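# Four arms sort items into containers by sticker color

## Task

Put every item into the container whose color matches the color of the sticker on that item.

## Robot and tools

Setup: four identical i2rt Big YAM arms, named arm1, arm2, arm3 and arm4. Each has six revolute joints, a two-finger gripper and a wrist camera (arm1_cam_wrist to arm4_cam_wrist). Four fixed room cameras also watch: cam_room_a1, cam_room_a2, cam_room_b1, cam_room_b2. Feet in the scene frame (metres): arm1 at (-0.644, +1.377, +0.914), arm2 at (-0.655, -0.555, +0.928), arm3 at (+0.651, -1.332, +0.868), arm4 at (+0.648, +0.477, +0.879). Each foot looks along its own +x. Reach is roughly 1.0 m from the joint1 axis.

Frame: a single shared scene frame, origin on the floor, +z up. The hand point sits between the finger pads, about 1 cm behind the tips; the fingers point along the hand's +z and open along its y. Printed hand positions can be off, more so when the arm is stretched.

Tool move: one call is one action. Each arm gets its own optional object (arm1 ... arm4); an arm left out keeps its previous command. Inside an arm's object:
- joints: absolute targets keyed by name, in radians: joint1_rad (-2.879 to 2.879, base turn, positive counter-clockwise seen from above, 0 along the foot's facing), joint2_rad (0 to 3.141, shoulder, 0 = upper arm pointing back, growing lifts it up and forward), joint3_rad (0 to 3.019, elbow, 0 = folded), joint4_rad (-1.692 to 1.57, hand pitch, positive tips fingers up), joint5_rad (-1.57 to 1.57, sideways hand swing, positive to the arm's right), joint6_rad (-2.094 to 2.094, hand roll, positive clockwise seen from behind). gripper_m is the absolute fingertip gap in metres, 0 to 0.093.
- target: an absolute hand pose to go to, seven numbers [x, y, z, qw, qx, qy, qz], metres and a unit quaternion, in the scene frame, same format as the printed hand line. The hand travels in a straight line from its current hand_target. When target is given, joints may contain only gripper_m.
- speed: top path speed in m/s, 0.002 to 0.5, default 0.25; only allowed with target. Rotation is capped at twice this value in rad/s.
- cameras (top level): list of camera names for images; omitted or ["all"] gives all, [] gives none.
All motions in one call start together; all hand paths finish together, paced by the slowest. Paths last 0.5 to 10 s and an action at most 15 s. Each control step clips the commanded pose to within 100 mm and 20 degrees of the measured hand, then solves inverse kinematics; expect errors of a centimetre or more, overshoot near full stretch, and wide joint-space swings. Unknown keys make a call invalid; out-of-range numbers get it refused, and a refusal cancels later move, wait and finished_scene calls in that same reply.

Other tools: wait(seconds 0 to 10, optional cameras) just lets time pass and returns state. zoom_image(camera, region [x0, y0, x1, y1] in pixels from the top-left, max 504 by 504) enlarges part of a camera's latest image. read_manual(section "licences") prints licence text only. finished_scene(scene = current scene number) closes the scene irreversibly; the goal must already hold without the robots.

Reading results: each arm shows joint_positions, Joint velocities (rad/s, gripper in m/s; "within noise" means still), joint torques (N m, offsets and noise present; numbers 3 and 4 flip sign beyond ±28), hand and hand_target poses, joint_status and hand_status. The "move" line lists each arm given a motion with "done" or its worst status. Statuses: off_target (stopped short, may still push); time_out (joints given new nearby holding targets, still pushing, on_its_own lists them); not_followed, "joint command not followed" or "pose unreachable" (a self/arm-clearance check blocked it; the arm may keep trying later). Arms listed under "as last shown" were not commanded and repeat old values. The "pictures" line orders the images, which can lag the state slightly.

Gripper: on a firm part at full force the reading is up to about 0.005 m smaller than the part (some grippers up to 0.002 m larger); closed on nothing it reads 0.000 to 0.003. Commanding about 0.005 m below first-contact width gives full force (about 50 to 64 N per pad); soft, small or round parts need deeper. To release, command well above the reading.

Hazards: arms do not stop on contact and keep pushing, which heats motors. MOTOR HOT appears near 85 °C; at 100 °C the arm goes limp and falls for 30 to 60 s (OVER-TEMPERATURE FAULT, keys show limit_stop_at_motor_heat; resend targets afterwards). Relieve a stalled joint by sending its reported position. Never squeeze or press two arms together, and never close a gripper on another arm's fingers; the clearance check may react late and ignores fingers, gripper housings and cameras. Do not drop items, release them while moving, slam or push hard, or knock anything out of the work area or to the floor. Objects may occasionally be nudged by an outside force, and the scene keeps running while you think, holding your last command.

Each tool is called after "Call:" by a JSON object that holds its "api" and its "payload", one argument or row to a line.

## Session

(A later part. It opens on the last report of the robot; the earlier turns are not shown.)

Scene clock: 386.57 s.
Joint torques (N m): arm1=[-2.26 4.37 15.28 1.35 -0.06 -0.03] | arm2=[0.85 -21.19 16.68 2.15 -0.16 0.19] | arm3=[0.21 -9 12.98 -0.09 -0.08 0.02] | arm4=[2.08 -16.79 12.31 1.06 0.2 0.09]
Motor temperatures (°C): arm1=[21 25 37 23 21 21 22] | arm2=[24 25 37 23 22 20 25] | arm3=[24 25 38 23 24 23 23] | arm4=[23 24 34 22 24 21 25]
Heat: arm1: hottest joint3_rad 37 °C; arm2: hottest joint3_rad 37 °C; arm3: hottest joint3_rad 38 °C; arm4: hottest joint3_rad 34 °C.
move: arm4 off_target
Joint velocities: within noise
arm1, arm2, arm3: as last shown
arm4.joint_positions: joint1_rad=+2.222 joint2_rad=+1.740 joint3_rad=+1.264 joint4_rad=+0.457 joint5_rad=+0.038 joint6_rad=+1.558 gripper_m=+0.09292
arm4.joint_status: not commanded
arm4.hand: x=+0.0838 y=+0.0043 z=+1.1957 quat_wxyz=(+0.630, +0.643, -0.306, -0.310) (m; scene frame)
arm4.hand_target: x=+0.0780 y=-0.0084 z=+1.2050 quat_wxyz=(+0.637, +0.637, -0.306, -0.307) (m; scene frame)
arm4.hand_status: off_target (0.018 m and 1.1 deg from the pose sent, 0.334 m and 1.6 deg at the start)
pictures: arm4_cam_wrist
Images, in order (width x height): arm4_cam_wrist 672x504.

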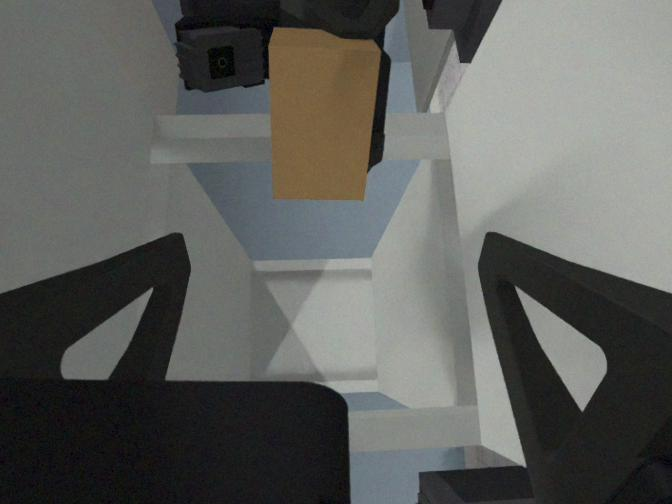

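Call:
{"api": "move", "payload": {
  "arm4": {"target":[0.001,-0.089,1.213,-0.6372,-0.6372,0.3066,0.3066],"speed":0.12},
  "cameras": ["arm4_cam_wrist","arm2_cam_wrist"]
}}

Scene clock: 395.60 s.
Joint torques (N m): arm1=[-3.37 3.25 15.31 1.39 -0.01 -0.03] | arm2=[0.91 -21.13 16.73 2.13 -0.15 0.18] | arm3=[0.44 -9 12.97 -0.1 -0.08 0.03] | arm4=[1.2 -21.01 13.53 1.07 0.2 0.07]
Motor temperatures (°C): arm1=[21 25 37 23 21 21 22] | arm2=[24 25 39 23 22 20 25] | arm3=[24 25 38 23 24 23 23] | arm4=[23 24 37 22 24 21 25]
Heat: arm1: hottest joint3_rad 37 °C; arm2: hottest joint3_rad 39 °C; arm3: hottest joint3_rad 38 °C; arm4: hottest joint3_rad 37 °C.
move: arm4 off_target
Joint velocities: within noise
arm1, arm2, arm3: as last shown
arm4.joint_positions: joint1_rad=+2.237 joint2_rad=+1.990 joint3_rad=+1.672 joint4_rad=+0.302 joint5_rad=+0.054 joint6_rad=+1.558 gripper_m=+0.09292
arm4.joint_status: not commanded
arm4.hand: x=+0.0079 y=-0.0742 z=+1.2094 quat_wxyz=(+0.631, +0.642, -0.305, -0.311) (m; scene frame)
arm4.hand_target: x=+0.0024 y=-0.0881 z=+1.2128 quat_wxyz=(+0.637, +0.637, -0.306, -0.307) (m; scene frame)
arm4.hand_status: off_target (0.017 m and 1.0 deg from the pose sent, 0.126 m and 1.1 deg at the start)
pictures: arm2_cam_wrist, arm4_cam_wrist
Images, in order (width x height): arm2_cam_wrist 672x504, arm4_cam_wrist 672x504.

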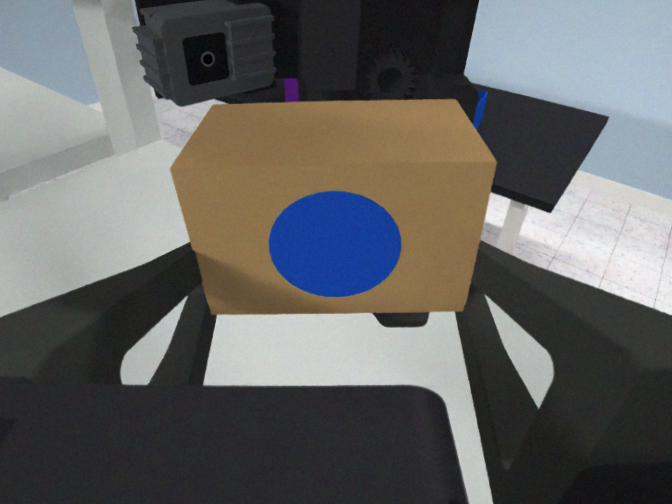

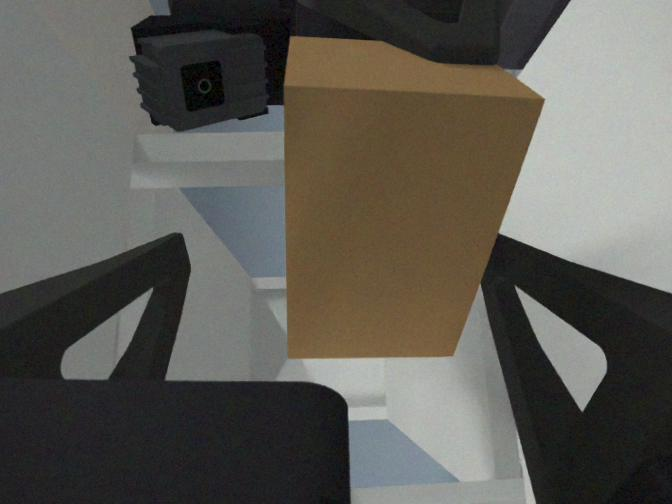

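Call:
{"api": "move", "payload": {
  "arm4": {"target":[-0.010,-0.075,1.2015,-0.6372,-0.6372,0.3066,0.3066],"speed":0.1},
  "cameras": ["arm4_cam_wrist","arm2_cam_wrist"]
}}

Scene clock: 412.23 s.
Joint torques (N m): arm1=[-2.84 4.31 15.23 1.33 -0.03 -0.02] | arm2=[0.97 -21.19 16.7 2.15 -0.16 0.19] | arm3=[0.44 -9 12.97 -0.05 -0.08 0.04] | arm4=[0.67 -21.13 12.16 1.96 -0.03 0.07]
Motor temperatures (°C): arm1=[21 24 37 23 21 21 22] | arm2=[24 26 41 23 22 20 25] | arm3=[24 25 38 23 24 23 23] | arm4=[23 26 41 22 24 21 25]
Heat: arm1: hottest joint3_rad 37 °C; arm2: hottest joint3_rad 41 °C; arm3: hottest joint3_rad 38 °C; arm4: hottest joint3_rad 41 °C.
move: arm4 off_target
Joint velocities: within noise
arm1, arm2: as last shown
arm3.joint_positions: joint1_rad=+0.135 joint2_rad=+1.204 joint3_rad=+1.442 joint4_rad=-1.698 joint5_rad=+0.004 joint6_rad=-0.008 gripper_m=+0.09396
arm3.joint_status: not commanded
arm3.hand: x=+0.6542 y=-1.6745 z=+1.2262 quat_wxyz=(-0.043, -0.698, -0.713, +0.045) (m; scene frame)
arm3.hand_target: x=+0.6501 y=-1.6792 z=+1.2488 quat_wxyz=(-0.062, -0.704, -0.705, +0.062) (m; scene frame)
arm3.hand_status: not commanded
arm4.joint_positions: joint1_rad=+2.227 joint2_rad=+1.995 joint3_rad=+1.672 joint4_rad=+0.301 joint5_rad=+0.034 joint6_rad=+1.558 gripper_m=+0.09292
arm4.joint_status: not commanded
arm4.hand: x=+0.0035 y=-0.0709 z=+1.2049 quat_wxyz=(+0.631, +0.645, -0.303, -0.307) (m; scene frame)
arm4.hand_target: x=-0.0092 y=-0.0741 z=+1.2013 quat_wxyz=(+0.637, +0.637, -0.307, -0.307) (m; scene frame)
arm4.hand_status: off_target (0.015 m and 1.2 deg from the pose sent, 0.019 m and 1.0 deg at the start)
pictures: arm2_cam_wrist, arm4_cam_wrist
Images, in order (width x height): arm2_cam_wrist 672x504, arm4_cam_wrist 672x504.

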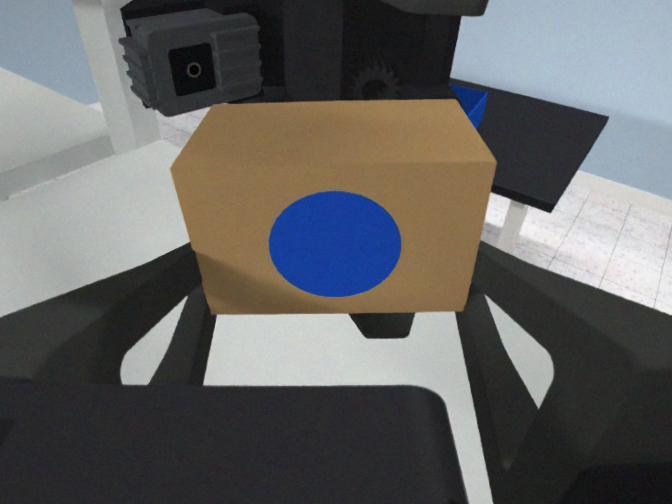

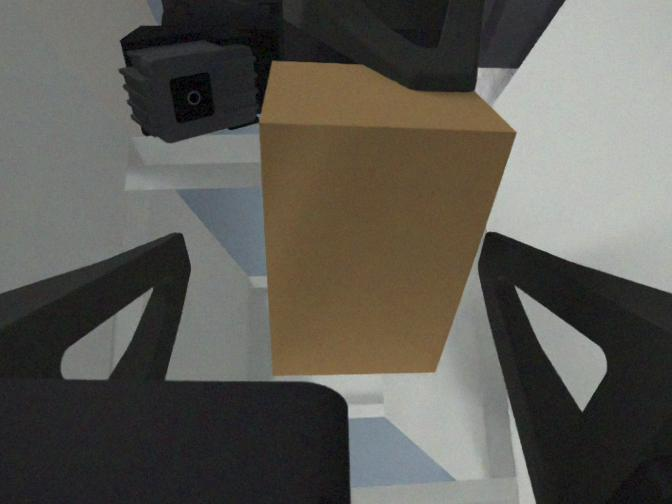

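Call:
{"api": "move", "payload": {
  "arm4": {"target":[-0.018,-0.064,1.194,-0.6372,-0.6372,0.3066,0.3066],"speed":0.1},
  "cameras": ["arm4_cam_wrist","arm2_cam_wrist"]
}}

Scene clock: 418.13 s.
Joint torques (N m): arm1=[-2.43 3.55 15.24 1.51 -0.05 0.01] | arm2=[1.03 -21.07 16.68 2.14 -0.16 0.19] | arm3=[0.5 -9.05 12.96 -0.08 -0.08 0.02] | arm4=[0.67 -20.89 11.17 2.15 -0.04 0.07]
Motor temperatures (°C): arm1=[21 24 37 23 21 21 22] | arm2=[24 26 41 23 22 20 25] | arm3=[24 25 38 23 24 23 23] | arm4=[23 26 41 22 24 21 25]
Heat: arm1: hottest joint3_rad 37 °C; arm2: hottest joint3_rad 41 °C; arm3: hottest joint3_rad 38 °C; arm4: hottest joint3_rad 41 °C.
move: arm4 off_target
Joint velocities: within noise
arm1.joint_positions: joint1_rad=-2.247 joint2_rad=+0.543 joint3_rad=+1.146 joint4_rad=-0.889 joint5_rad=-0.006 joint6_rad=+0.011 gripper_m=+0.08496
arm1.joint_status: not commanded
arm1.hand: x=-0.4025 y=+1.2147 z=+1.4412 quat_wxyz=(-0.567, -0.241, -0.768, +0.175) (m; scene frame)
arm1.hand_target: x=-0.4090 y=+1.2160 z=+1.4665 quat_wxyz=(-0.580, -0.240, -0.757, +0.183) (m; scene frame)
arm1.hand_status: not commanded
arm2, arm3: as last shown
arm4.joint_positions: joint1_rad=+2.204 joint2_rad=+2.000 joint3_rad=+1.672 joint4_rad=+0.315 joint5_rad=+0.015 joint6_rad=+1.558 gripper_m=+0.09292
arm4.joint_status: not commanded
arm4.hand: x=-0.0073 y=-0.0594 z=+1.2047 quat_wxyz=(+0.633, +0.642, -0.303, -0.309) (m; scene frame)
arm4.hand_target: x=-0.0173 y=-0.0632 z=+1.1938 quat_wxyz=(+0.637, +0.637, -0.307, -0.307) (m; scene frame)
arm4.hand_status: off_target (0.016 m and 0.9 deg from the pose sent, 0.025 m and 1.2 deg at the start)
pictures: arm2_cam_wrist, arm4_cam_wrist
Images, in order (width x height): arm2_cam_wrist 672x504, arm4_cam_wrist 672x504.

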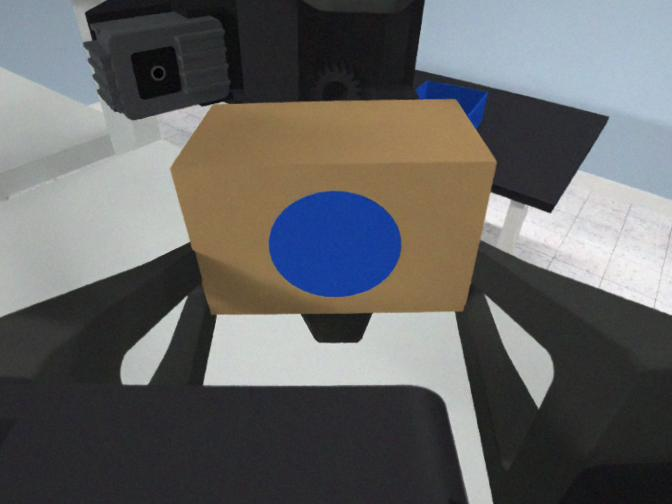

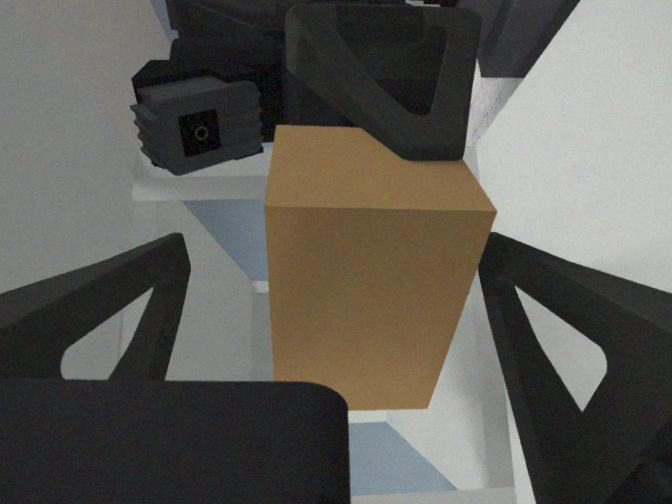

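Call:
{"api": "move", "payload": {
  "arm4": {"target":[-0.018,-0.064,1.184,-0.6372,-0.6372,0.3066,0.3066],"speed":0.1},
  "cameras": ["arm4_cam_wrist"]
}}

Call:
{"api": "move", "payload": {
  "arm4": {"joints":{"gripper_m":0.035}},
  "cameras": ["arm4_cam_wrist","arm2_cam_wrist"]
}}

Scene clock: 423.07 s.
Joint torques (N m): arm1=[-2.49 3.14 15.25 1.43 -0.02 0.01] | arm2=[0.85 -21.01 16.72 2.11 -0.17 0.19] | arm3=[0.44 -9 12.98 -0.08 -0.08 0.03] | arm4=[0.56 -21.3 10.26 2.11 -0.03 0.07]
Motor temperatures (°C): arm1=[21 24 38 23 21 21 22] | arm2=[24 26 42 23 22 20 25] | arm3=[24 25 38 23 24 23 23] | arm4=[23 27 41 22 24 21 25]
Heat: arm1: hottest joint3_rad 38 °C; arm2: hottest joint3_rad 42 °C; arm3: hottest joint3_rad 38 °C; arm4: hottest joint3_rad 41 °C.
move: arm4 off_target
Joint velocities: within noise
arm1, arm2, arm3: as last shown
arm4.joint_positions: joint1_rad=+2.204 joint2_rad=+2.010 joint3_rad=+1.672 joint4_rad=+0.336 joint5_rad=+0.015 joint6_rad=+1.558 gripper_m=+0.09292
arm4.joint_status: not commanded
arm4.hand: x=-0.0087 y=-0.0606 z=+1.2016 quat_wxyz=(+0.637, +0.638, -0.301, -0.311) (m; scene frame)
arm4.hand_target: x=-0.0173 y=-0.0632 z=+1.1839 quat_wxyz=(+0.637, +0.637, -0.307, -0.307) (m; scene frame)
arm4.hand_status: off_target (0.020 m and 0.8 deg from the pose sent, 0.024 m and 0.9 deg at the start)
pictures: arm4_cam_wrist
Images, in order (width x height): arm4_cam_wrist 672x504.

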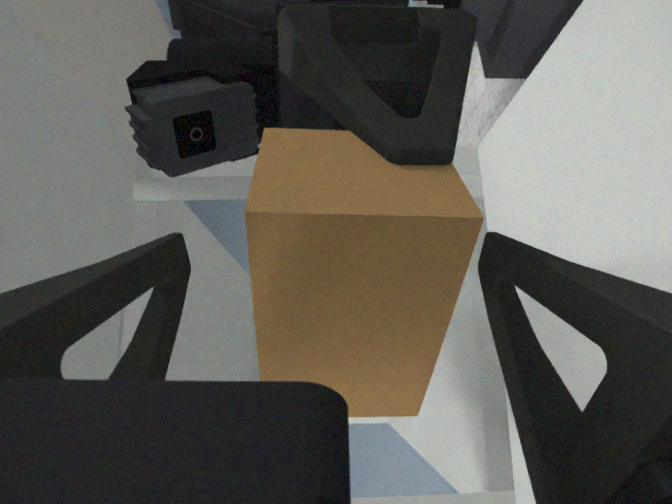

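Scene clock: 423.70 s.
Joint torques (N m): arm1=[-2.43 3.78 15.1 1.33 -0.05 -0.01] | arm2=[0.97 -21.01 16.59 2.17 -0.11 0.11] | arm3=[0.26 -9.11 12.96 -0.09 -0.08 0.02] | arm4=[0.67 -20.95 10.3 1.99 0 -0.02]
Motor temperatures (°C): arm1=[21 24 38 23 21 21 22] | arm2=[24 26 42 23 22 20 25] | arm3=[24 25 38 23 24 23 23] | arm4=[23 27 41 22 24 21 25]
Heat: arm1: hottest joint3_rad 38 °C; arm2: hottest joint3_rad 42 °C; arm3: hottest joint3_rad 38 °C; arm4: hottest joint3_rad 41 °C.
move: arm4 off_target
Joint velocities: within noise
arm1, arm3: as last shown
arm2.joint_positions: joint1_rad=+2.116 joint2_rad=+2.020 joint3_rad=+1.512 joint4_rad=+0.484 joint5_rad=-0.006 joint6_rad=-0.005 gripper_m=+0.06880
arm2.joint_status: not commanded
arm2.hand: x=-0.0036 y=-0.0471 z=+1.1810 quat_wxyz=(-0.661, +0.236, -0.675, -0.228) (m; scene frame)
arm2.hand_target: x=+0.0064 y=-0.0353 z=+1.1899 quat_wxyz=(-0.668, +0.234, -0.667, -0.234) (m; scene frame)
arm2.hand_status: not commanded
arm4.joint_positions: joint1_rad=+2.204 joint2_rad=+2.011 joint3_rad=+1.671 joint4_rad=+0.339 joint5_rad=+0.014 joint6_rad=+1.568 gripper_m=+0.04491
arm4.joint_status: gripper_m off_target (ended at +0.04493, target +0.03500)
arm4.hand: x=-0.0088 y=-0.0608 z=+1.2005 quat_wxyz=(+0.639, +0.636, -0.304, -0.308) (m; scene frame)
arm4.hand_target: x=-0.0172 y=-0.0632 z=+1.1841 quat_wxyz=(+0.637, +0.637, -0.307, -0.307) (m; scene frame)
arm4.hand_status: not commanded
pictures: arm2_cam_wrist, arm4_cam_wrist
Images, in order (width x height): arm2_cam_wrist 672x504, arm4_cam_wrist 672x504.

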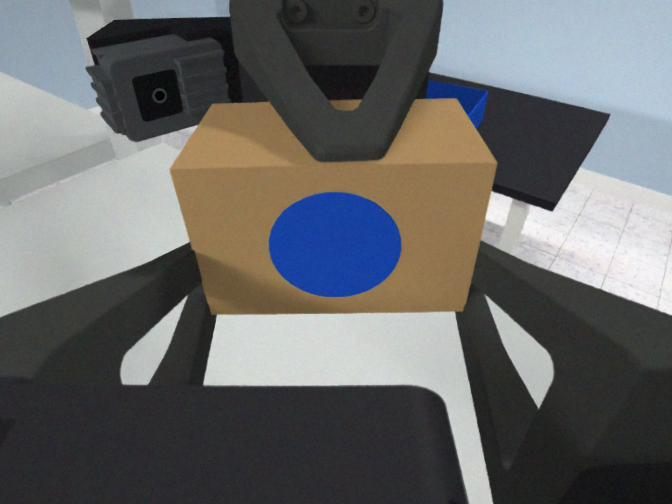

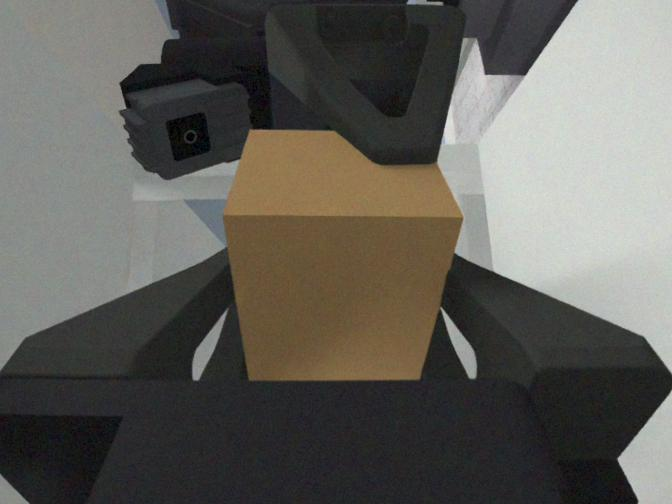

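Call:
{"api": "move", "payload": {
  "arm2": {"joints":{"gripper_m":0.09}},
  "cameras": ["arm4_cam_wrist"]
}}

Call:
{"api": "move", "payload": {
  "arm2": {"target":[-0.34,-0.307,1.18,0.6674,-0.2337,0.6674,0.2337]},
  "cameras": ["arm4_cam_wrist"]
}}

Call:
{"api": "move", "payload": {
  "arm4": {"target":[0.32,0.215,1.17,-0.6372,-0.6372,0.3066,0.3066]},
  "arm2": {"joints":{"joint2_rad":0.55,"joint3_rad":1.2,"joint4_rad":-0.9}},
  "cameras": ["arm4_cam_wrist"]
}}

Call:
{"api": "move", "payload": {
  "arm4": {"joints":{"joint1_rad":-1.83,"joint2_rad":1.2,"joint3_rad":1.3,"joint4_rad":-1.5,"joint6_rad":-0.2}},
  "cameras": ["arm4_cam_wrist"]
}}

Scene clock: 435.10 s.
Joint torques (N m): arm1=[-2.78 3.72 15.21 1.4 -0.04 -0.01] | arm2=[0.91 -21.19 16.43 2.19 -0.12 0.11] | arm3=[0.38 -8.94 12.93 -0.05 -0.07 0.03] | arm4=[0.44 -21.83 10.22 2.04 0.02 -0.03]
Motor temperatures (°C): arm1=[21 24 38 23 21 21 22] | arm2=[24 26 41 23 22 20 25] | arm3=[24 25 38 23 24 23 23] | arm4=[23 26 40 22 24 21 26]
Heat: arm1: hottest joint3_rad 38 °C; arm2: hottest joint3_rad 41 °C; arm3: hottest joint3_rad 38 °C; arm4: hottest joint3_rad 40 °C.
move: arm2 done
Joint velocities: within noise
arm1, arm3: as last shown
arm2.joint_positions: joint1_rad=+2.116 joint2_rad=+2.020 joint3_rad=+1.514 joint4_rad=+0.484 joint5_rad=-0.006 joint6_rad=-0.005 gripper_m=+0.08992
arm2.joint_status: all done
arm2.hand: x=-0.0033 y=-0.0469 z=+1.1821 quat_wxyz=(-0.662, +0.235, -0.674, -0.228) (m; scene frame)
arm2.hand_target: x=+0.0064 y=-0.0353 z=+1.1899 quat_wxyz=(-0.668, +0.234, -0.667, -0.234) (m; scene frame)
arm2.hand_status: not commanded
arm4.joint_positions: joint1_rad=+2.204 joint2_rad=+2.013 joint3_rad=+1.671 joint4_rad=+0.339 joint5_rad=+0.014 joint6_rad=+1.568 gripper_m=+0.04491
arm4.joint_status: not commanded
arm4.hand: x=-0.0091 y=-0.0611 z=+1.1986 quat_wxyz=(+0.638, +0.637, -0.304, -0.308) (m; scene frame)
arm4.hand_target: x=-0.0172 y=-0.0632 z=+1.1839 quat_wxyz=(+0.637, +0.637, -0.307, -0.307) (m; scene frame)
arm4.hand_status: not commanded
pictures: arm4_cam_wrist
Images, in order (width x height): arm4_cam_wrist 672x504.

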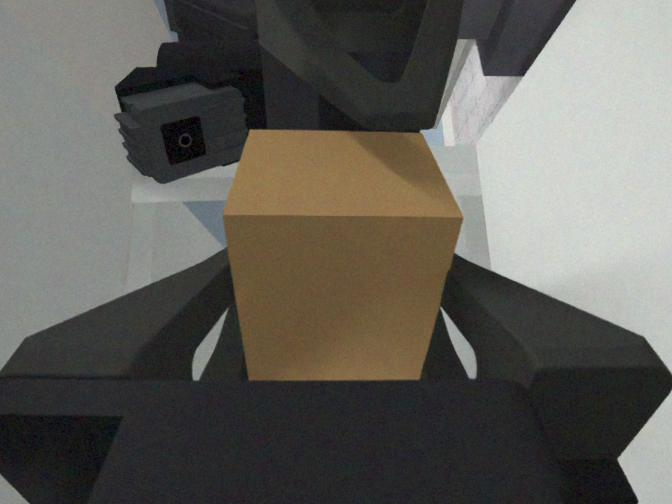

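Scene clock: 437.53 s.
Joint torques (N m): arm1=[-2.37 3.9 15.16 1.52 -0.08 0.03] | arm2=[0.97 -4.31 10.13 1.96 -0.09 0.11] | arm3=[0.44 -9 12.98 -0.08 -0.08 0.03] | arm4=[0.5 -21.25 10.39 1.94 0 -0.03]
Motor temperatures (°C): arm1=[21 24 38 23 21 21 22] | arm2=[24 26 40 23 22 20 25] | arm3=[24 25 38 23 24 23 23] | arm4=[23 26 39 22 24 21 26]
Heat: arm1: hottest joint3_rad 38 °C; arm2: hottest joint3_rad 40 °C; arm3: hottest joint3_rad 38 °C; arm4: hottest joint3_rad 39 °C.
move: arm2 off_target
Joint velocities: within noise
arm1, arm3, arm4: as last shown
arm2.joint_positions: joint1_rad=+2.116 joint2_rad=+0.908 joint3_rad=+0.307 joint4_rad=+0.625 joint5_rad=-0.006 joint6_rad=-0.005 gripper_m=+0.08992
arm2.joint_status: not commanded
arm2.hand: x=-0.3378 y=-0.3077 z=+1.1903 quat_wxyz=(-0.678, +0.230, -0.658, -0.234) (m; scene frame)
arm2.hand_target: x=-0.3401 y=-0.3072 z=+1.1800 quat_wxyz=(-0.667, +0.234, -0.667, -0.234) (m; scene frame)
arm2.hand_status: off_target (0.011 m and 1.7 deg from the pose sent, 0.425 m and 1.2 deg at the start)
pictures: arm4_cam_wrist
Images, in order (width x height): arm4_cam_wrist 672x504.

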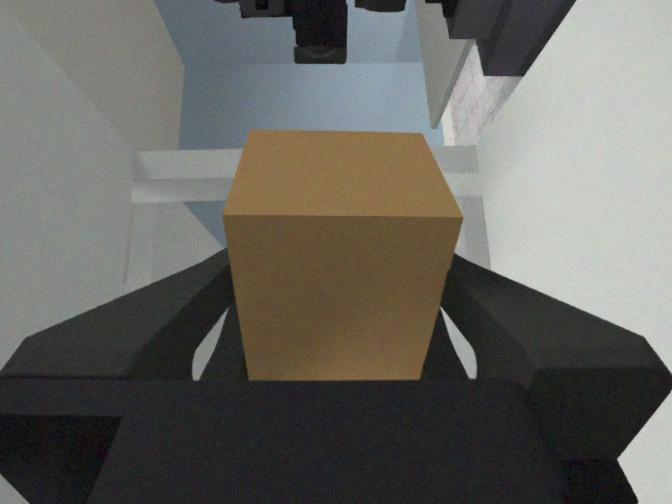

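Scene clock: 439.93 s.
Joint torques (N m): arm1=[-2.37 3.19 14.95 1.43 0.01 0.01] | arm2=[1.2 1.08 15.45 2.04 -0.1 0.11] | arm3=[0.38 -8.88 12.97 -0.09 -0.08 0.03] | arm4=[-0.5 -4.01 9.26 1.18 -0.02 0]
Motor temperatures (°C): arm1=[21 24 38 23 21 21 22] | arm2=[24 26 40 23 22 20 25] | arm3=[24 25 38 23 24 23 23] | arm4=[23 26 39 22 24 21 26]
Heat: arm1: hottest joint3_rad 38 °C; arm2: hottest joint3_rad 40 °C; arm3: hottest joint3_rad 38 °C; arm4: hottest joint3_rad 39 °C.
move: arm2 done; arm4 done
Joint velocities: within noise
arm1, arm3: as last shown
arm2.joint_positions: joint1_rad=+2.116 joint2_rad=+0.541 joint3_rad=+1.146 joint4_rad=-0.886 joint5_rad=-0.006 joint6_rad=-0.005 gripper_m=+0.08992
arm2.joint_status: all done
arm2.hand: x=-0.4336 y=-0.3828 z=+1.4620 quat_wxyz=(-0.570, +0.263, -0.753, -0.197) (m; scene frame)
arm2.hand_target: x=-0.4389 y=-0.3854 z=+1.4858 quat_wxyz=(-0.580, +0.260, -0.745, -0.204) (m; scene frame)
arm2.hand_status: not commanded
arm4.joint_positions: joint1_rad=+2.201 joint2_rad=+0.891 joint3_rad=+0.404 joint4_rad=+0.490 joint5_rad=+0.007 joint6_rad=+1.568 gripper_m=+0.04491
arm4.joint_status: not commanded
arm4.hand: x=+0.3233 y=+0.2132 z=+1.1712 quat_wxyz=(+0.640, +0.636, -0.302, -0.307) (m; scene frame)
arm4.hand_target: x=+0.3201 y=+0.2150 z=+1.1702 quat_wxyz=(+0.637, +0.637, -0.306, -0.307) (m; scene frame)
arm4.hand_status: done (0.004 m and 0.6 deg from the pose sent, 0.430 m and 0.3 deg at the start)
pictures: arm4_cam_wrist
Images, in order (width x height): arm4_cam_wrist 672x504.

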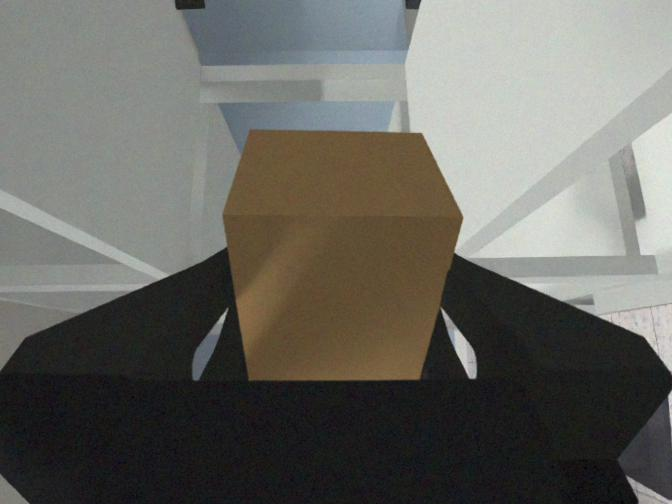

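Scene clock: 444.87 s.
Joint torques (N m): arm1=[-2.49 3.43 15.28 1.33 -0.02 0.01] | arm2=[0.97 1.2 15.43 2.03 -0.08 0.11] | arm3=[0.32 -9.05 12.97 -0.09 -0.09 0.02] | arm4=[-27.87 -16.85 10.99 -0.85 0.15 0.19]
Motor temperatures (°C): arm1=[21 24 38 23 21 21 22] | arm2=[24 26 41 23 22 20 25] | arm3=[24 25 39 23 24 23 23] | arm4=[25 26 39 22 26 21 26]
Heat: arm1: hottest joint3_rad 38 °C; arm2: hottest joint3_rad 41 °C; arm3: hottest joint3_rad 39 °C; arm4: hottest joint3_rad 39 °C.
move: arm4 time_out
Joint velocities: within noise
arm1, arm2, arm3: as last shown
arm2.hand_target: x=-0.4389 y=-0.3854 z=+1.4859 quat_wxyz=(-0.580, +0.260, -0.744, -0.204) (m; scene frame)
arm4.joint_positions: joint1_rad=+1.690 joint2_rad=+1.274 joint3_rad=+1.267 joint4_rad=-1.470 joint5_rad=+0.000 joint6_rad=-0.214 gripper_m=+0.04503
arm4.joint_status: joint1_rad time_out (moved -0.511 of -4.031); the others done
arm4.on_its_own: joint1_rad reads +1.690 and still pushes toward +1.302 since a time_out (your -1.830 is given up)
arm4.hand: x=+0.2738 y=+0.4120 z=+1.1460 quat_wxyz=(+0.000, +0.980, +0.193, -0.049) (m; scene frame)
arm4.hand_target: x=+0.2882 y=+0.5572 z=+1.1844 quat_wxyz=(-0.017, +0.996, -0.006, -0.085) (m; scene frame)
arm4.hand_status: not commanded
pictures: arm4_cam_wrist
Images, in order (width x height): arm4_cam_wrist 672x504.

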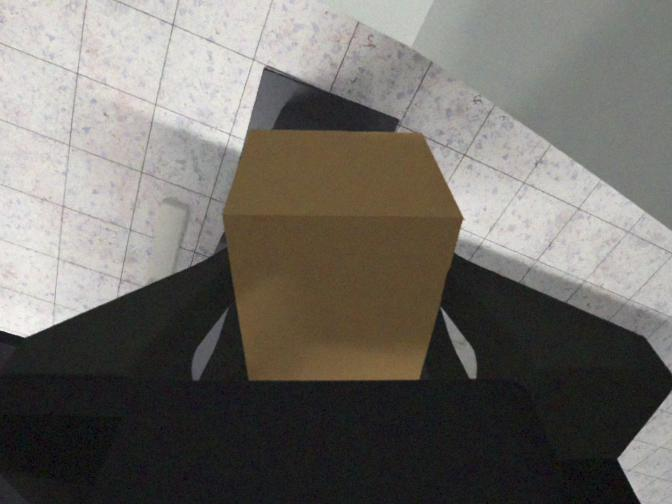

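Call:
{"api": "move", "payload": {
  "arm4": {"joints":{"joint1_rad":1.95}},
  "cameras": ["arm4_cam_wrist"]
}}

Call:
{"api": "move", "payload": {
  "arm4": {"joints":{"joint2_rad":0.55,"joint3_rad":1.3,"joint4_rad":-1.3}},
  "cameras": ["arm4_cam_wrist","cam_room_a2"]
}}

Scene clock: 449.47 s.
Joint torques (N m): arm1=[-2.67 3.25 15.32 1.57 -0.05 -0.01] | arm2=[0.97 1.03 15.45 2.03 -0.09 0.11] | arm3=[0.38 -9 12.97 -0.09 -0.08 0.03] | arm4=[0.32 -9.23 10.97 -0.05 0.07 0.15]
Motor temperatures (°C): arm1=[21 24 38 23 21 21 22] | arm2=[24 26 41 23 22 20 25] | arm3=[24 25 39 23 24 23 23] | arm4=[25 26 38 22 26 21 26]
Heat: arm1: hottest joint3_rad 38 °C; arm2: hottest joint3_rad 41 °C; arm3: hottest joint3_rad 39 °C; arm4: hottest joint3_rad 38 °C.
move: arm4 done
Joint velocities: within noise
arm1, arm2: as last shown
arm3.joint_positions: joint1_rad=+0.135 joint2_rad=+1.204 joint3_rad=+1.442 joint4_rad=-1.698 joint5_rad=+0.004 joint6_rad=-0.008 gripper_m=+0.09396
arm3.joint_status: not commanded
arm3.hand: x=+0.6542 y=-1.6745 z=+1.2262 quat_wxyz=(-0.043, -0.698, -0.713, +0.045) (m; scene frame)
arm3.hand_target: x=+0.6501 y=-1.6792 z=+1.2488 quat_wxyz=(-0.062, -0.704, -0.705, +0.062) (m; scene frame)
arm3.hand_status: not commanded
arm4.joint_positions: joint1_rad=+1.959 joint2_rad=+1.203 joint3_rad=+1.267 joint4_rad=-1.490 joint5_rad=+0.003 joint6_rad=-0.210 gripper_m=+0.04504
arm4.joint_status: all done
arm4.hand: x=+0.3187 y=+0.3220 z=+1.1708 quat_wxyz=(+0.008, +0.944, +0.321, -0.075) (m; scene frame)
arm4.hand_target: x=+0.3138 y=+0.3232 z=+1.1850 quat_wxyz=(+0.009, +0.946, +0.311, -0.087) (m; scene frame)
arm4.hand_status: not commanded
pictures: arm4_cam_wrist
Images, in order (width x height): arm4_cam_wrist 672x504.

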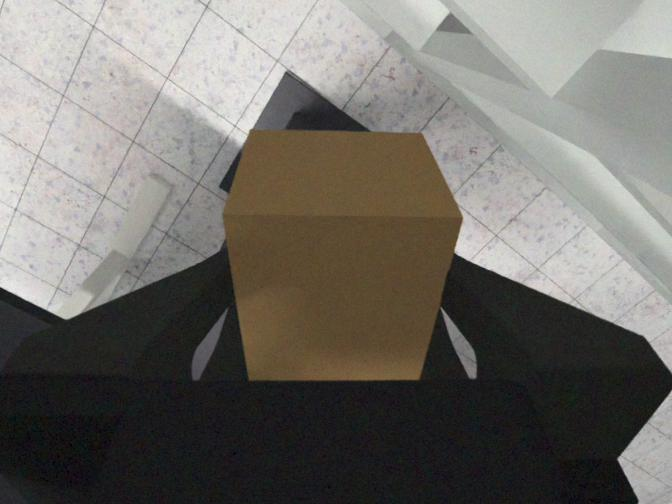

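Scene clock: 450.97 s.
Joint torques (N m): arm1=[-2.96 3.9 15.41 1.43 -0.07 -0.05] | arm2=[0.97 1.08 15.45 2.04 -0.1 0.11] | arm3=[0.44 -9.05 12.97 -0.06 -0.07 0.03] | arm4=[-0.03 2.96 8.96 1.8 0.06 0.17]
Motor temperatures (°C): arm1=[21 24 38 23 21 21 22] | arm2=[24 26 41 23 22 20 25] | arm3=[24 25 39 23 24 23 23] | arm4=[25 26 38 22 26 21 26]
Heat: arm1: hottest joint3_rad 38 °C; arm2: hottest joint3_rad 41 °C; arm3: hottest joint3_rad 39 °C; arm4: hottest joint3_rad 38 °C.
move: arm4 done
Joint velocities: within noise
arm1.joint_positions: joint1_rad=-2.247 joint2_rad=+0.543 joint3_rad=+1.146 joint4_rad=-0.889 joint5_rad=-0.006 joint6_rad=+0.011 gripper_m=+0.08496
arm1.joint_status: not commanded
arm1.hand: x=-0.4025 y=+1.2147 z=+1.4412 quat_wxyz=(-0.567, -0.241, -0.768, +0.175) (m; scene frame)
arm1.hand_target: x=-0.4090 y=+1.2160 z=+1.4665 quat_wxyz=(-0.580, -0.240, -0.757, +0.183) (m; scene frame)
arm1.hand_status: not commanded
arm2, arm3: as last shown
arm4.joint_positions: joint1_rad=+1.959 joint2_rad=+0.543 joint3_rad=+1.281 joint4_rad=-1.313 joint5_rad=+0.003 joint6_rad=-0.210 gripper_m=+0.04504
arm4.joint_status: all done
arm4.hand: x=+0.4497 y=+0.3847 z=+1.3879 quat_wxyz=(+0.055, +0.831, +0.281, -0.477) (m; scene frame)
arm4.hand_target: x=+0.4473 y=+0.3857 z=+1.3986 quat_wxyz=(+0.057, +0.828, +0.271, -0.488) (m; scene frame)
arm4.hand_status: not commanded
pictures: arm4_cam_wrist, cam_room_a2
Images, in order (width x height): arm4_cam_wrist 672x504, cam_room_a2 672x504.

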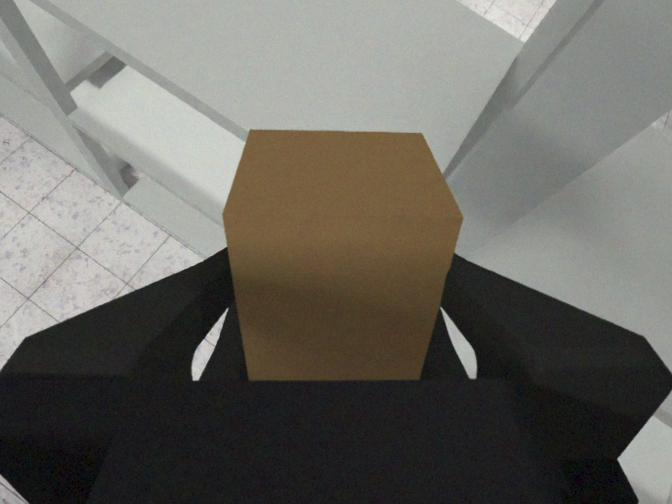

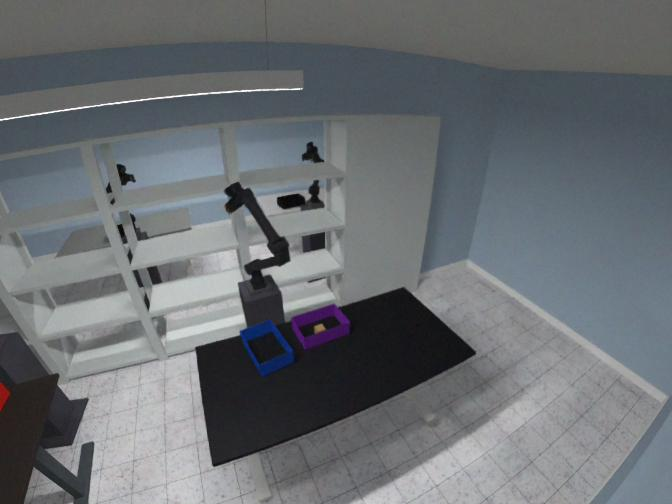

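Call:
{"api": "move", "payload": {
  "arm4": {"joints":{"joint1_rad":-1.83}},
  "cameras": []
}}

Call:
{"api": "move", "payload": {
  "arm4": {"target":[1.12,0.386,0.92,0,0,1,0]},
  "cameras": ["arm4_cam_wrist"]
}}

Scene clock: 456.67 s.
Joint torques (N m): arm1=[-3.02 3.49 15.08 1.39 -0.06 -0.03] | arm2=[1.03 1.08 15.47 2.02 -0.1 0.11] | arm3=[0.32 -9 12.97 -0.06 -0.08 0.03] | arm4=[0.26 2.37 8.92 1.78 0 0.15]
Motor temperatures (°C): arm1=[21 24 38 23 21 21 22] | arm2=[24 26 42 23 22 20 24] | arm3=[24 25 39 23 24 23 23] | arm4=[25 25 38 22 25 21 26]
Heat: arm1: hottest joint3_rad 38 °C; arm2: hottest joint3_rad 42 °C; arm3: hottest joint3_rad 39 °C; arm4: hottest joint3_rad 38 °C.
move: arm4 done
Joint velocities: within noise
arm1, arm2, arm3: as last shown
arm4.joint_positions: joint1_rad=-1.825 joint2_rad=+0.543 joint3_rad=+1.281 joint4_rad=-1.313 joint5_rad=+0.004 joint6_rad=-0.210 gripper_m=+0.04504
arm4.joint_status: all done
arm4.hand: x=+0.8674 y=+0.4343 z=+1.3857 quat_wxyz=(-0.465, +0.006, -0.880, +0.100) (m; scene frame)
arm4.hand_target: x=+0.8690 y=+0.4331 z=+1.3964 quat_wxyz=(-0.476, -0.001, -0.873, +0.101) (m; scene frame)
arm4.hand_status: not commanded
pictures: none
No camera images: "cameras" was empty.

Scene clock: 459.50 s.
Joint torques (N m): arm1=[-3.08 3.9 15.19 1.44 -0.04 0.01] | arm2=[1.03 1.14 15.45 2.02 -0.09 0.11] | arm3=[0.21 -9.17 12.94 -0.09 -0.07 0.02] | arm4=[1.26 -15.91 9.88 -0.13 -0.08 0.18]
Motor temperatures (°C): arm1=[21 24 38 23 21 21 22] | arm2=[24 26 42 23 22 20 24] | arm3=[24 25 39 23 24 23 23] | arm4=[25 25 38 22 25 21 26]
Heat: arm1: hottest joint3_rad 38 °C; arm2: hottest joint3_rad 42 °C; arm3: hottest joint3_rad 39 °C; arm4: hottest joint3_rad 38 °C.
move: arm4 off_target
Joint velocities: within noise
arm1, arm2, arm3: as last shown
arm4.joint_positions: joint1_rad=-1.825 joint2_rad=+1.745 joint3_rad=+1.146 joint4_rad=-1.003 joint5_rad=-0.001 joint6_rad=-0.206 gripper_m=+0.04503
arm4.joint_status: not commanded
arm4.hand: x=+1.1012 y=+0.3863 z=+0.9081 quat_wxyz=(+0.017, +0.004, -1.000, -0.002) (m; scene frame)
arm4.hand_target: x=+1.1193 y=+0.3861 z=+0.9203 quat_wxyz=(+0.000, +0.000, -1.000, +0.000) (m; scene frame)
arm4.hand_status: off_target (0.022 m and 2.0 deg from the pose sent, 0.532 m and 56.8 deg at the start)
pictures: arm4_cam_wrist
Images, in order (width x height): arm4_cam_wrist 672x504.

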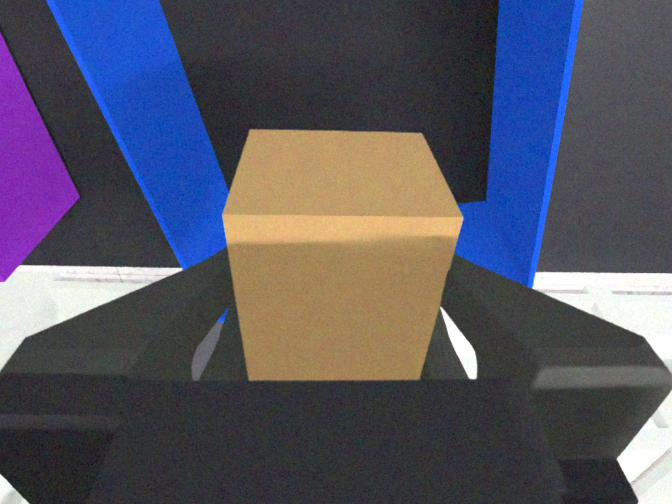

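Call:
{"api": "move", "payload": {
  "arm4": {"target":[1.115,0.386,0.755,0,0,1,0],"speed":0.15},
  "cameras": ["arm4_cam_wrist"]
}}

Call:
{"api": "move", "payload": {
  "arm4": {"target":[1.115,0.386,0.738,0,0,1,0],"speed":0.05},
  "cameras": ["arm4_cam_wrist"]
}}

Scene clock: 465.90 s.
Joint torques (N m): arm1=[-2.9 3.55 15.21 1.42 -0.02 0] | arm2=[0.97 1.2 15.45 2 -0.08 0.11] | arm3=[0.32 -9 12.97 -0.06 -0.09 0.03] | arm4=[1.08 -17.32 4.74 0.25 -0.04 0.13]
Motor temperatures (°C): arm1=[21 24 38 23 21 21 22] | arm2=[24 26 42 23 22 20 24] | arm3=[24 25 39 23 24 23 23] | arm4=[25 25 38 22 25 21 26]
Heat: arm1: hottest joint3_rad 38 °C; arm2: hottest joint3_rad 42 °C; arm3: hottest joint3_rad 39 °C; arm4: hottest joint3_rad 38 °C.
move: arm4 done
Joint velocities: within noise
arm1, arm2, arm3: as last shown
arm4.joint_positions: joint1_rad=-1.825 joint2_rad=+2.031 joint3_rad=+1.091 joint4_rad=-0.621 joint5_rad=-0.001 joint6_rad=-0.206 gripper_m=+0.04503
arm4.joint_status: not commanded
arm4.hand: x=+1.1162 y=+0.3827 z=+0.7625 quat_wxyz=(-0.002, +0.004, -1.000, +0.002) (m; scene frame)
arm4.hand_target: x=+1.1150 y=+0.3860 z=+0.7552 quat_wxyz=(+0.000, +0.000, -1.000, +0.000) (m; scene frame)
arm4.hand_status: done (0.008 m and 0.6 deg from the pose sent, 0.154 m and 2.0 deg at the start)
pictures: arm4_cam_wrist
Images, in order (width x height): arm4_cam_wrist 672x504.

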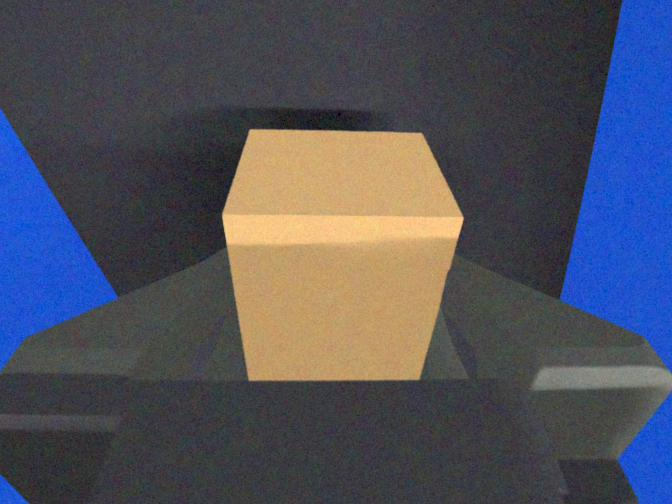

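Scene clock: 466.87 s.
Joint torques (N m): arm1=[-2.49 3.31 15.09 1.4 -0.01 -0.01] | arm2=[1.03 1.08 15.47 2.02 -0.1 0.11] | arm3=[0.32 -9 12.96 -0.08 -0.08 0.03] | arm4=[0.85 -16.44 4.75 0.57 -0.03 0.15]
Motor temperatures (°C): arm1=[21 24 38 23 21 21 22] | arm2=[24 26 42 23 22 20 24] | arm3=[24 25 39 23 24 23 23] | arm4=[25 25 38 22 25 21 26]
Heat: arm1: hottest joint3_rad 38 °C; arm2: hottest joint3_rad 42 °C; arm3: hottest joint3_rad 39 °C; arm4: hottest joint3_rad 38 °C.
move: arm4 off_target
Joint velocities: within noise
arm1, arm2, arm3: as last shown
arm4.joint_positions: joint1_rad=-1.825 joint2_rad=+2.060 joint3_rad=+1.091 joint4_rad=-0.585 joint5_rad=-0.001 joint6_rad=-0.206 gripper_m=+0.04503
arm4.joint_status: not commanded
arm4.hand: x=+1.1177 y=+0.3823 z=+0.7493 quat_wxyz=(-0.006, +0.004, -1.000, +0.003) (m; scene frame)
arm4.hand_target: x=+1.1148 y=+0.3860 z=+0.7383 quat_wxyz=(+0.000, +0.000, -1.000, +0.000) (m; scene frame)
arm4.hand_status: off_target (0.012 m and 0.9 deg from the pose sent, 0.025 m and 0.6 deg at the start)
pictures: arm4_cam_wrist
Images, in order (width x height): arm4_cam_wrist 672x504.

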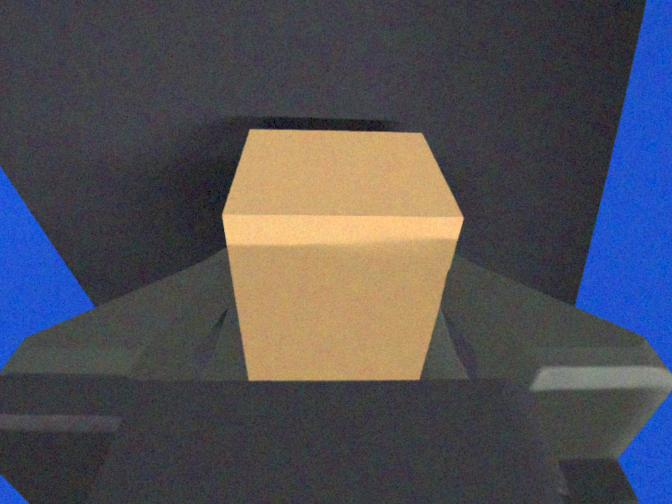

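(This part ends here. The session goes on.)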